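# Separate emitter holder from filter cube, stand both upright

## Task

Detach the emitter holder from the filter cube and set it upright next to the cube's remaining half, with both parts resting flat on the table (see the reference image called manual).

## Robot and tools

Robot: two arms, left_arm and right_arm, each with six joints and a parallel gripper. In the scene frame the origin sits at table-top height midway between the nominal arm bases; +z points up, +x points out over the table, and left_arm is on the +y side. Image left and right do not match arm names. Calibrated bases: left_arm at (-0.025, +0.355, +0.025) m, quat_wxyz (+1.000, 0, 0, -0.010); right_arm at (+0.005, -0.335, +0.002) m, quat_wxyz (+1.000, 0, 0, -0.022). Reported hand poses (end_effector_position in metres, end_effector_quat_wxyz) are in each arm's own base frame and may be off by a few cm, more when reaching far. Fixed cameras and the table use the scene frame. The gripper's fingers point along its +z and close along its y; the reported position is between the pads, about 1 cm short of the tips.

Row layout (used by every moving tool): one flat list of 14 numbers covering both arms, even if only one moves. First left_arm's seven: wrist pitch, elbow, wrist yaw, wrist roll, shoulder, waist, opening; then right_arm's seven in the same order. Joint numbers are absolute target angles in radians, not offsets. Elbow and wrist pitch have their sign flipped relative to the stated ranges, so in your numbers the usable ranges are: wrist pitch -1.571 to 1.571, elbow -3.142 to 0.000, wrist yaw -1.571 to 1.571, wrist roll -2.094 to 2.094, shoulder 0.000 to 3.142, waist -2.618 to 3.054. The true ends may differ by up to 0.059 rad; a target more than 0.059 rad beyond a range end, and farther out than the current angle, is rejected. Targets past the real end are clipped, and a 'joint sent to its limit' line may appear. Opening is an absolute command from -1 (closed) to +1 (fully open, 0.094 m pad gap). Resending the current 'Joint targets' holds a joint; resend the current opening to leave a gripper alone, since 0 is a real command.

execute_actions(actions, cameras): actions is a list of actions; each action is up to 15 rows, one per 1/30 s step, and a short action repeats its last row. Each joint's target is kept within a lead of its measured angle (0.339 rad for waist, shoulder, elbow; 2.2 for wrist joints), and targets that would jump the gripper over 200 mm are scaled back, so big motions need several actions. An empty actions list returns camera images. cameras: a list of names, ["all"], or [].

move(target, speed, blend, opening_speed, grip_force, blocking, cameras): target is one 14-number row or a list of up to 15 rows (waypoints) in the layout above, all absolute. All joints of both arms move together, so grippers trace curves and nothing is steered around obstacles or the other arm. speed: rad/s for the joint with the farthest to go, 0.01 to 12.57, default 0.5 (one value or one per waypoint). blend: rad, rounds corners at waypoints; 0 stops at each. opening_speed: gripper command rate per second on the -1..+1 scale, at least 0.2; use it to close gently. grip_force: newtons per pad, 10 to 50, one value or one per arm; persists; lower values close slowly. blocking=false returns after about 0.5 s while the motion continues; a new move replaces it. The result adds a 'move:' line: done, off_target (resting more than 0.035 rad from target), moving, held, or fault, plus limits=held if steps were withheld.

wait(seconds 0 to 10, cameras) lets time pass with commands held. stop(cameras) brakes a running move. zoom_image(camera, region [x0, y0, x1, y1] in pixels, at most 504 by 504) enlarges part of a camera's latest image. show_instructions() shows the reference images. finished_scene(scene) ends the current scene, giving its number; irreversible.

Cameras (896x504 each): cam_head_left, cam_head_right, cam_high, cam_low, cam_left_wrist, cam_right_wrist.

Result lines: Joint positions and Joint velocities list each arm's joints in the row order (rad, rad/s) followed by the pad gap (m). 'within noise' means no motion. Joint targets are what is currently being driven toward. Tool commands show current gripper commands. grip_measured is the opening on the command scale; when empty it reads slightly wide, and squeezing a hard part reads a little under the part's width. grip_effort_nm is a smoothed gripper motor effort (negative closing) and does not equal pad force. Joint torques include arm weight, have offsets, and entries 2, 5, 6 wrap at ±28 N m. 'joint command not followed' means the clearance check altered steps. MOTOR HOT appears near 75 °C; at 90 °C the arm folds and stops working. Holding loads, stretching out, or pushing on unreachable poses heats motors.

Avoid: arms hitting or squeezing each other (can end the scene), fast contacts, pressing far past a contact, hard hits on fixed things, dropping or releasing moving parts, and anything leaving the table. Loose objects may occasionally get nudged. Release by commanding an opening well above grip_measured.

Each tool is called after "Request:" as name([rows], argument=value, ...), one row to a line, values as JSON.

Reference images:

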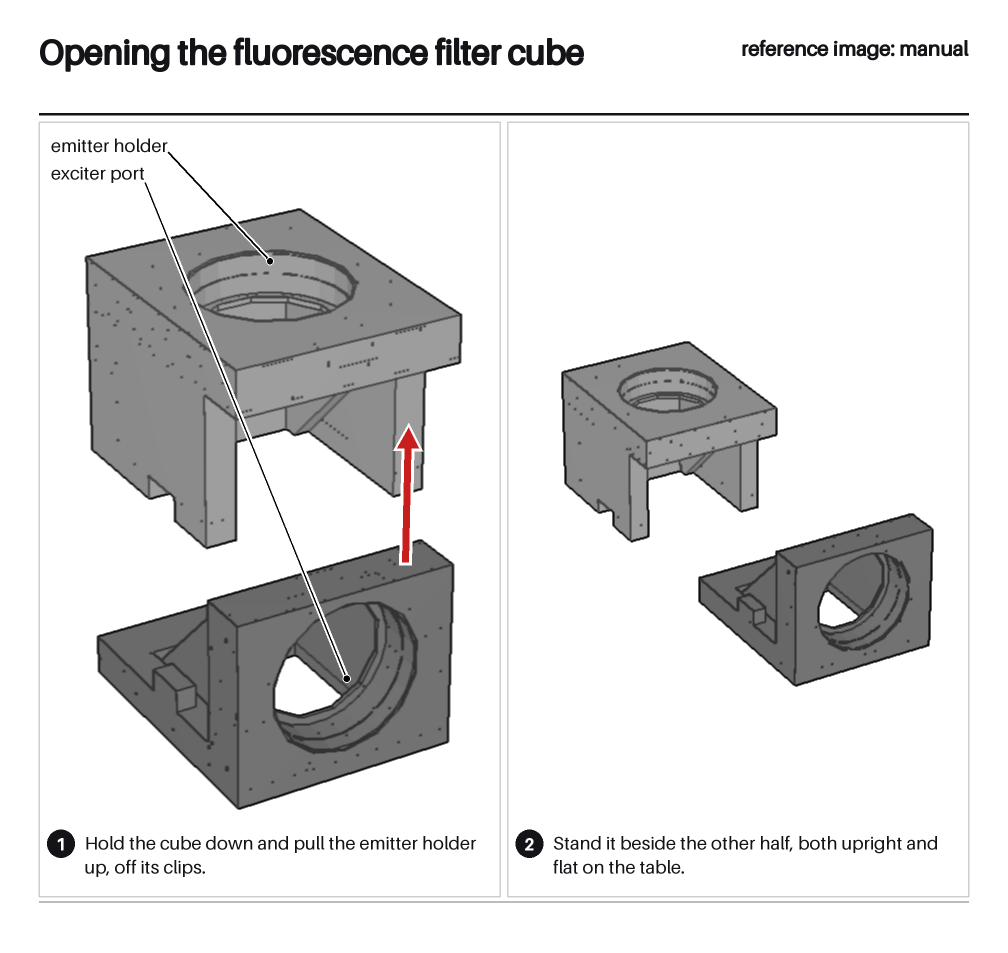

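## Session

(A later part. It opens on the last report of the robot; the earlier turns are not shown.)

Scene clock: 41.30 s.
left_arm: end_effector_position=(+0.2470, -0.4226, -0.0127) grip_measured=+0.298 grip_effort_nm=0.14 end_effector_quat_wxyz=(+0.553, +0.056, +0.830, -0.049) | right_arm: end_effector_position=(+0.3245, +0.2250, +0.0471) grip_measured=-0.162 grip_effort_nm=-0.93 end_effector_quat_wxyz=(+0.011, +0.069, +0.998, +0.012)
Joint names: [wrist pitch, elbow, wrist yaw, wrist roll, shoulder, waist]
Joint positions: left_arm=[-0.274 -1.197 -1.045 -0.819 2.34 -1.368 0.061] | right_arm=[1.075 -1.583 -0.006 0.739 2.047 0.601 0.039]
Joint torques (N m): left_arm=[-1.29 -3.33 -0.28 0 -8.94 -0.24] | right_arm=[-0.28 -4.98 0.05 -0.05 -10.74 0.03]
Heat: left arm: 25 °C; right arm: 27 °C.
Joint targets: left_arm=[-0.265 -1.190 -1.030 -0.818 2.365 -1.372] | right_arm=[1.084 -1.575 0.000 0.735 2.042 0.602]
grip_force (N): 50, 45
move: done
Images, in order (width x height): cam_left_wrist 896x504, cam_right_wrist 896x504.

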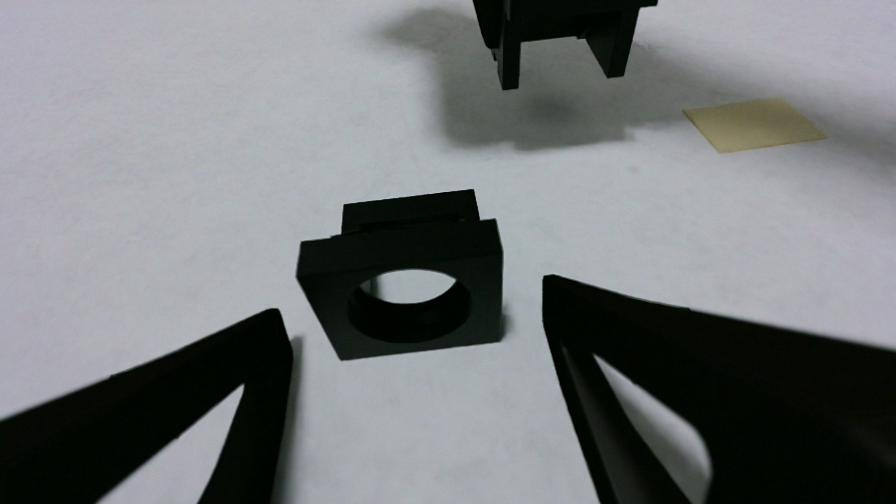

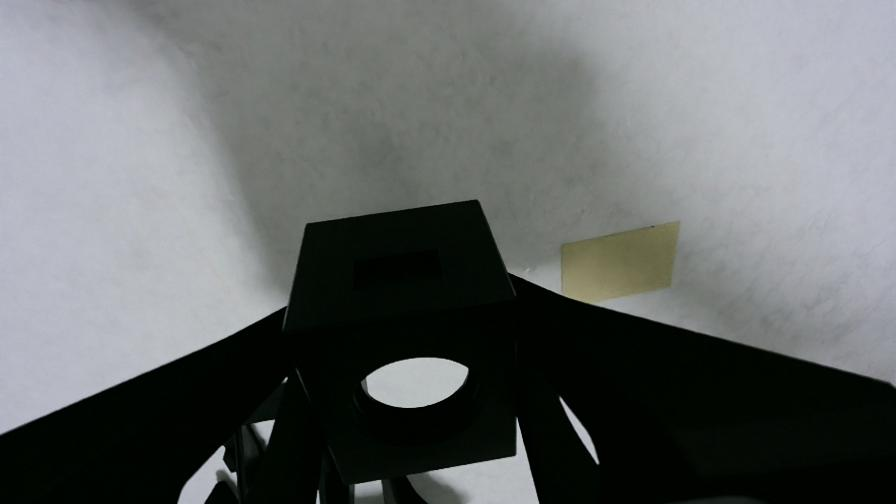

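Request:
move([
  [-0.126,-1.215,-1.075,-0.892,2.294,-1.415,0.3,1.065,-1.540,0,0.735,2.066,0.602,-0.4],
  [0.007,-1.239,-1.1,-0.986,2.256,-1.460,0.3,1.041,-1.506,0,0.735,2.066,0.602,-0.4],
], speed=0.1, blend=[0.03,0], cameras=["cam_left_wrist"])

Request:
zoom_image(camera="cam_left_wrist", region=[460, 0, 660, 110])

Scene clock: 45.57 s.
left_arm: end_effector_position=(+0.2104, -0.4169, -0.0081) grip_measured=+0.298 grip_effort_nm=0.13 end_effector_quat_wxyz=(+0.541, +0.074, +0.837, -0.025) | right_arm: end_effector_position=(+0.3155, +0.2188, +0.0286) grip_measured=-0.162 grip_effort_nm=-0.93 end_effector_quat_wxyz=(+0.000, +0.069, +0.998, +0.003)
Joint names: [wrist pitch, elbow, wrist yaw, wrist roll, shoulder, waist]
Joint positions: left_arm=[-0.009 -1.22 -1.08 -0.974 2.299 -1.453 0.061] | right_arm=[1.031 -1.515 -0.006 0.739 2.051 0.601 0.039]
Joint torques (N m): left_arm=[-0.99 -5.46 -0.66 -0.18 -13.64 -0.51] | right_arm=[-0.16 -4.75 0.07 -0.07 -9.09 0.08]
Heat: left arm: 26 °C; right arm: 28 °C.
Joint targets: left_arm=[0.007 -1.239 -1.100 -0.986 2.256 -1.460] | right_arm=[1.041 -1.506 0.000 0.735 2.066 0.602]
grip_force (N): 50, 45
move: off_target (left_arm); left_arm: the shoulder is farthest, 0.043 rad from its target
Images, in order (width x height): cam_left_wrist 896x504.

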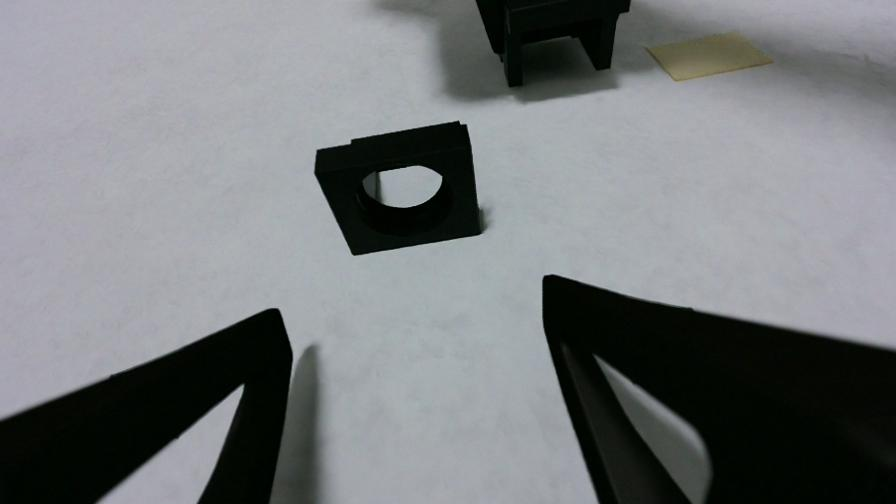

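Scaled by 2.520 from the camera's 896x504 image, which has a finer 1280x720 frame.

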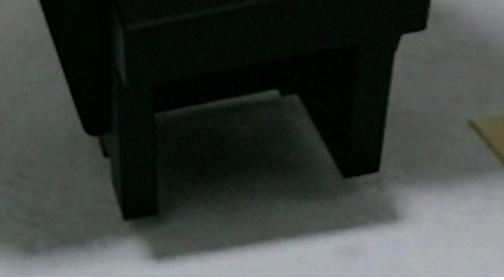

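Lower slowly to contact.

Request:
move(target=[0.007,-1.239,-1.1,-0.986,2.256,-1.460,0.3,1.028,-1.493,0,0.735,2.066,0.602,-0.4], speed=0.03)

Request:
move(target=[0.007,-1.239,-1.1,-0.986,2.256,-1.460,0.3,1.022,-1.485,0,0.735,2.066,0.602,-0.4], speed=0.03, cameras=["cam_left_wrist"])

Request:
zoom_image(camera="cam_left_wrist", region=[460, 0, 660, 110])

Scene clock: 46.57 s.
left_arm: end_effector_position=(+0.2104, -0.4168, -0.0082) grip_measured=+0.298 grip_effort_nm=0.13 end_effector_quat_wxyz=(+0.541, +0.074, +0.837, -0.025) | right_arm: end_effector_position=(+0.3143, +0.2180, +0.0257) grip_measured=-0.162 grip_effort_nm=-0.93 end_effector_quat_wxyz=(-0.001, +0.069, +0.998, +0.003)
Joint names: [wrist pitch, elbow, wrist yaw, wrist roll, shoulder, waist]
Joint positions: left_arm=[-0.009 -1.22 -1.08 -0.974 2.299 -1.453 0.061] | right_arm=[1.021 -1.503 -0.006 0.739 2.051 0.601 0.039]
Joint torques (N m): left_arm=[-0.98 -5.49 -0.67 -0.16 -13.7 -0.42] | right_arm=[-0.22 -4.64 0.06 -0.06 -9.02 -0.01]
Heat: left arm: 26 °C; right arm: 28 °C.
Joint targets: left_arm=[0.007 -1.239 -1.100 -0.986 2.256 -1.460] | right_arm=[1.028 -1.493 0.000 0.735 2.066 0.602]
grip_force (N): 50, 45
move: off_target (left_arm); left_arm: the shoulder is farthest, 0.043 rad from its target

Scene clock: 47.27 s.
left_arm: end_effector_position=(+0.2104, -0.4168, -0.0082) grip_measured=+0.298 grip_effort_nm=0.13 end_effector_quat_wxyz=(+0.541, +0.074, +0.837, -0.025) | right_arm: end_effector_position=(+0.3143, +0.2180, +0.0255) grip_measured=-0.162 grip_effort_nm=-0.93 end_effector_quat_wxyz=(-0.001, +0.069, +0.998, +0.003)
Joint names: [wrist pitch, elbow, wrist yaw, wrist roll, shoulder, waist]
Joint positions: left_arm=[-0.009 -1.22 -1.08 -0.974 2.299 -1.453 0.061] | right_arm=[1.02 -1.502 -0.006 0.738 2.051 0.601 0.039]
Joint torques (N m): left_arm=[-0.98 -5.49 -0.67 -0.16 -13.7 -0.5] | right_arm=[-0.26 -3.99 0.07 -0.05 -9.1 0.1]
Heat: left arm: 26 °C; right arm: 28 °C.
Joint targets: left_arm=[0.007 -1.239 -1.100 -0.986 2.256 -1.460] | right_arm=[1.022 -1.485 0.000 0.735 2.066 0.602]
grip_force (N): 50, 45
move: off_target (left_arm); left_arm: the shoulder is farthest, 0.043 rad from its target
Images, in order (width x height): cam_left_wrist 896x504.

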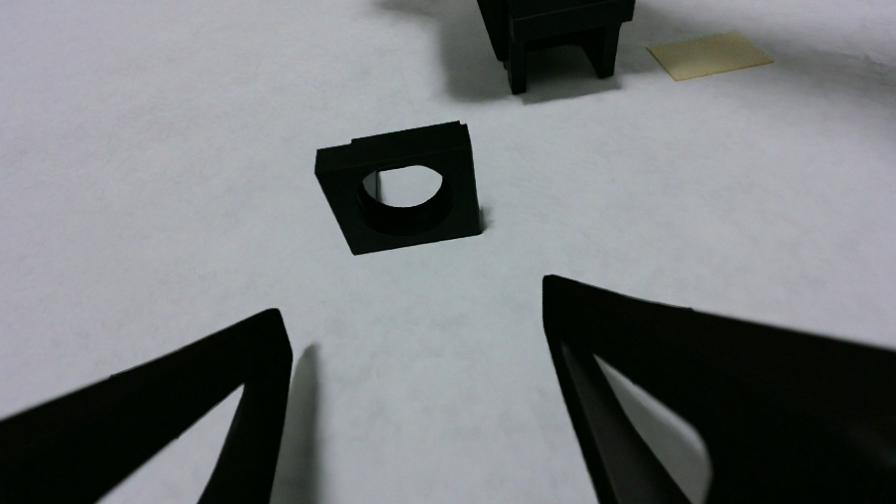

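Scaled by 2.520 from the camera's 896x504 image, which has a finer 1280x720 frame.

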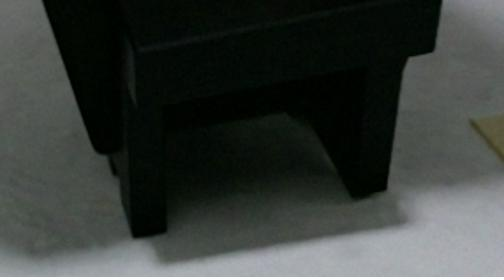

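Request:
move([
  [0.007,-1.239,-1.1,-0.986,2.256,-1.460,0.3,1.024,-1.49,0,0.735,2.066,0.602,0.9],
  [0.007,-1.239,-1.1,-0.986,2.256,-1.460,0.3,1.11,-1.605,0,0.735,2.05,0.602,0.9],
  [0.007,-1.239,-1.1,-0.986,2.256,-1.460,0.3,1.37,-1.87,0,0.735,2.02,0.602,0.9],
], speed=[0.1,0.2,0.5], blend=[0,0.03,0], opening_speed=0.6, cameras=["cam_left_wrist","cam_head_left","cam_right_wrist","cam_low"])

Request:
zoom_image(camera="cam_low", region=[420, 220, 520, 290])

Scene clock: 52.07 s.
left_arm: end_effector_position=(+0.2104, -0.4168, -0.0082) grip_measured=+0.298 grip_effort_nm=0.14 end_effector_quat_wxyz=(+0.541, +0.074, +0.837, -0.025) | right_arm: end_effector_position=(+0.3299, +0.2287, +0.1120) grip_measured=+0.897 grip_effort_nm=0.15 end_effector_quat_wxyz=(+0.010, +0.068, +0.998, +0.012)
Joint names: [wrist pitch, elbow, wrist yaw, wrist roll, shoulder, waist]
Joint positions: left_arm=[-0.009 -1.22 -1.08 -0.974 2.299 -1.453 0.061] | right_arm=[1.339 -1.85 -0.006 0.738 2.051 0.601 0.089]
Joint torques (N m): left_arm=[-1.01 -5.49 -0.65 -0.16 -13.68 -0.55] | right_arm=[-0.01 -7.82 0.06 -0.05 -13.19 0.03]
Heat: left arm: 29 °C; right arm: 28 °C.
Joint targets: left_arm=[0.007 -1.239 -1.100 -0.986 2.256 -1.460] | right_arm=[1.370 -1.870 0.000 0.735 2.020 0.602]
grip_force (N): 50, 45
move: off_target (left_arm); left_arm: the shoulder is farthest, 0.043 rad from its target
Images, in order (width x height): cam_head_left 896x504, cam_low 896x504, cam_left_wrist 896x504, cam_right_wrist 896x504.

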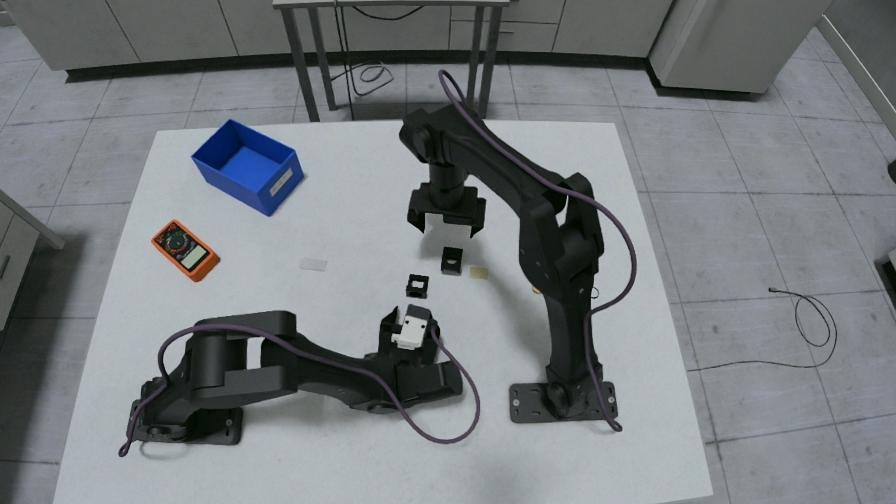

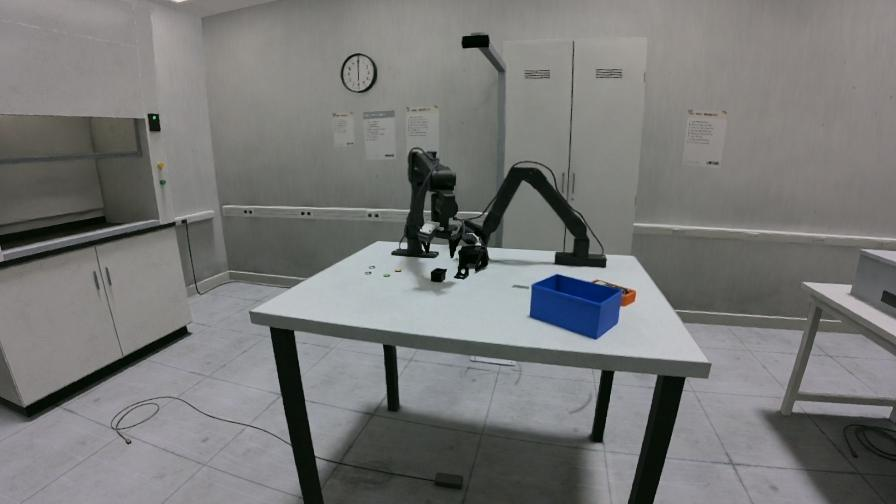

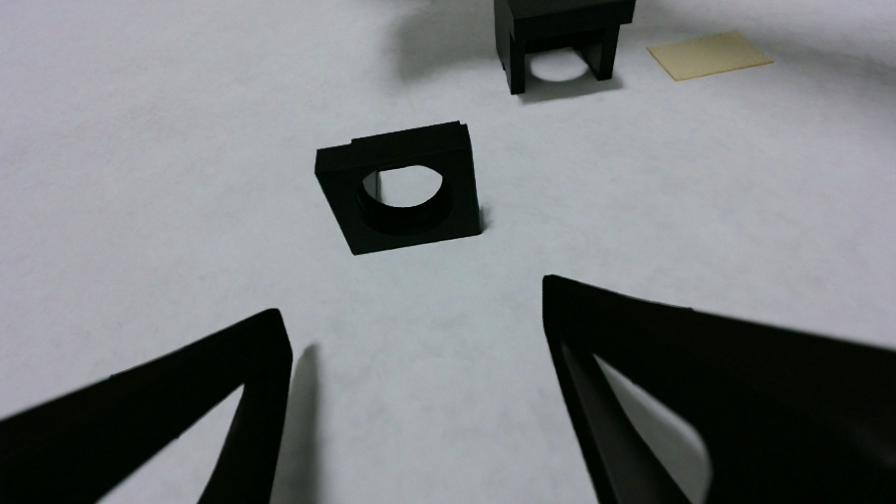

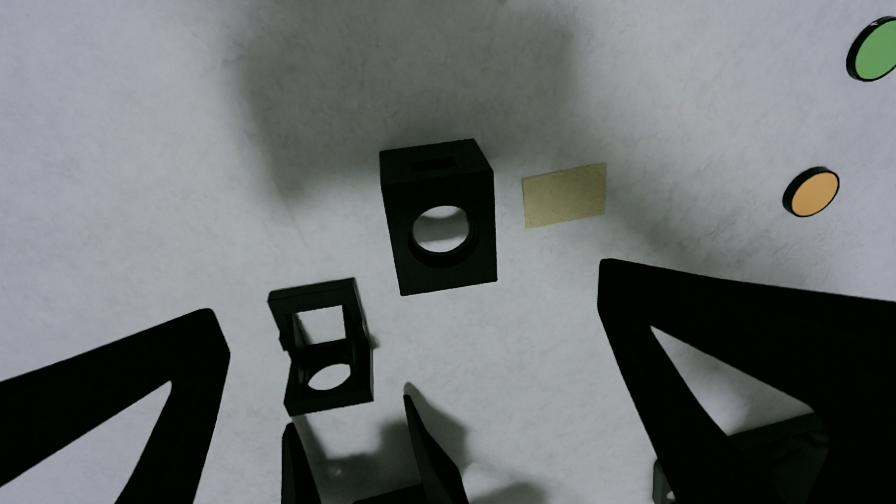

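Scaled by 5.040 from the camera's 896x504 image, which has a finer 1280x720 frame.

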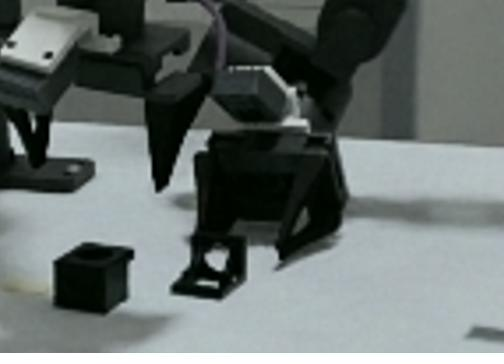

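Request:
finished_scene(scene=2)

The scene is finished: the task was done.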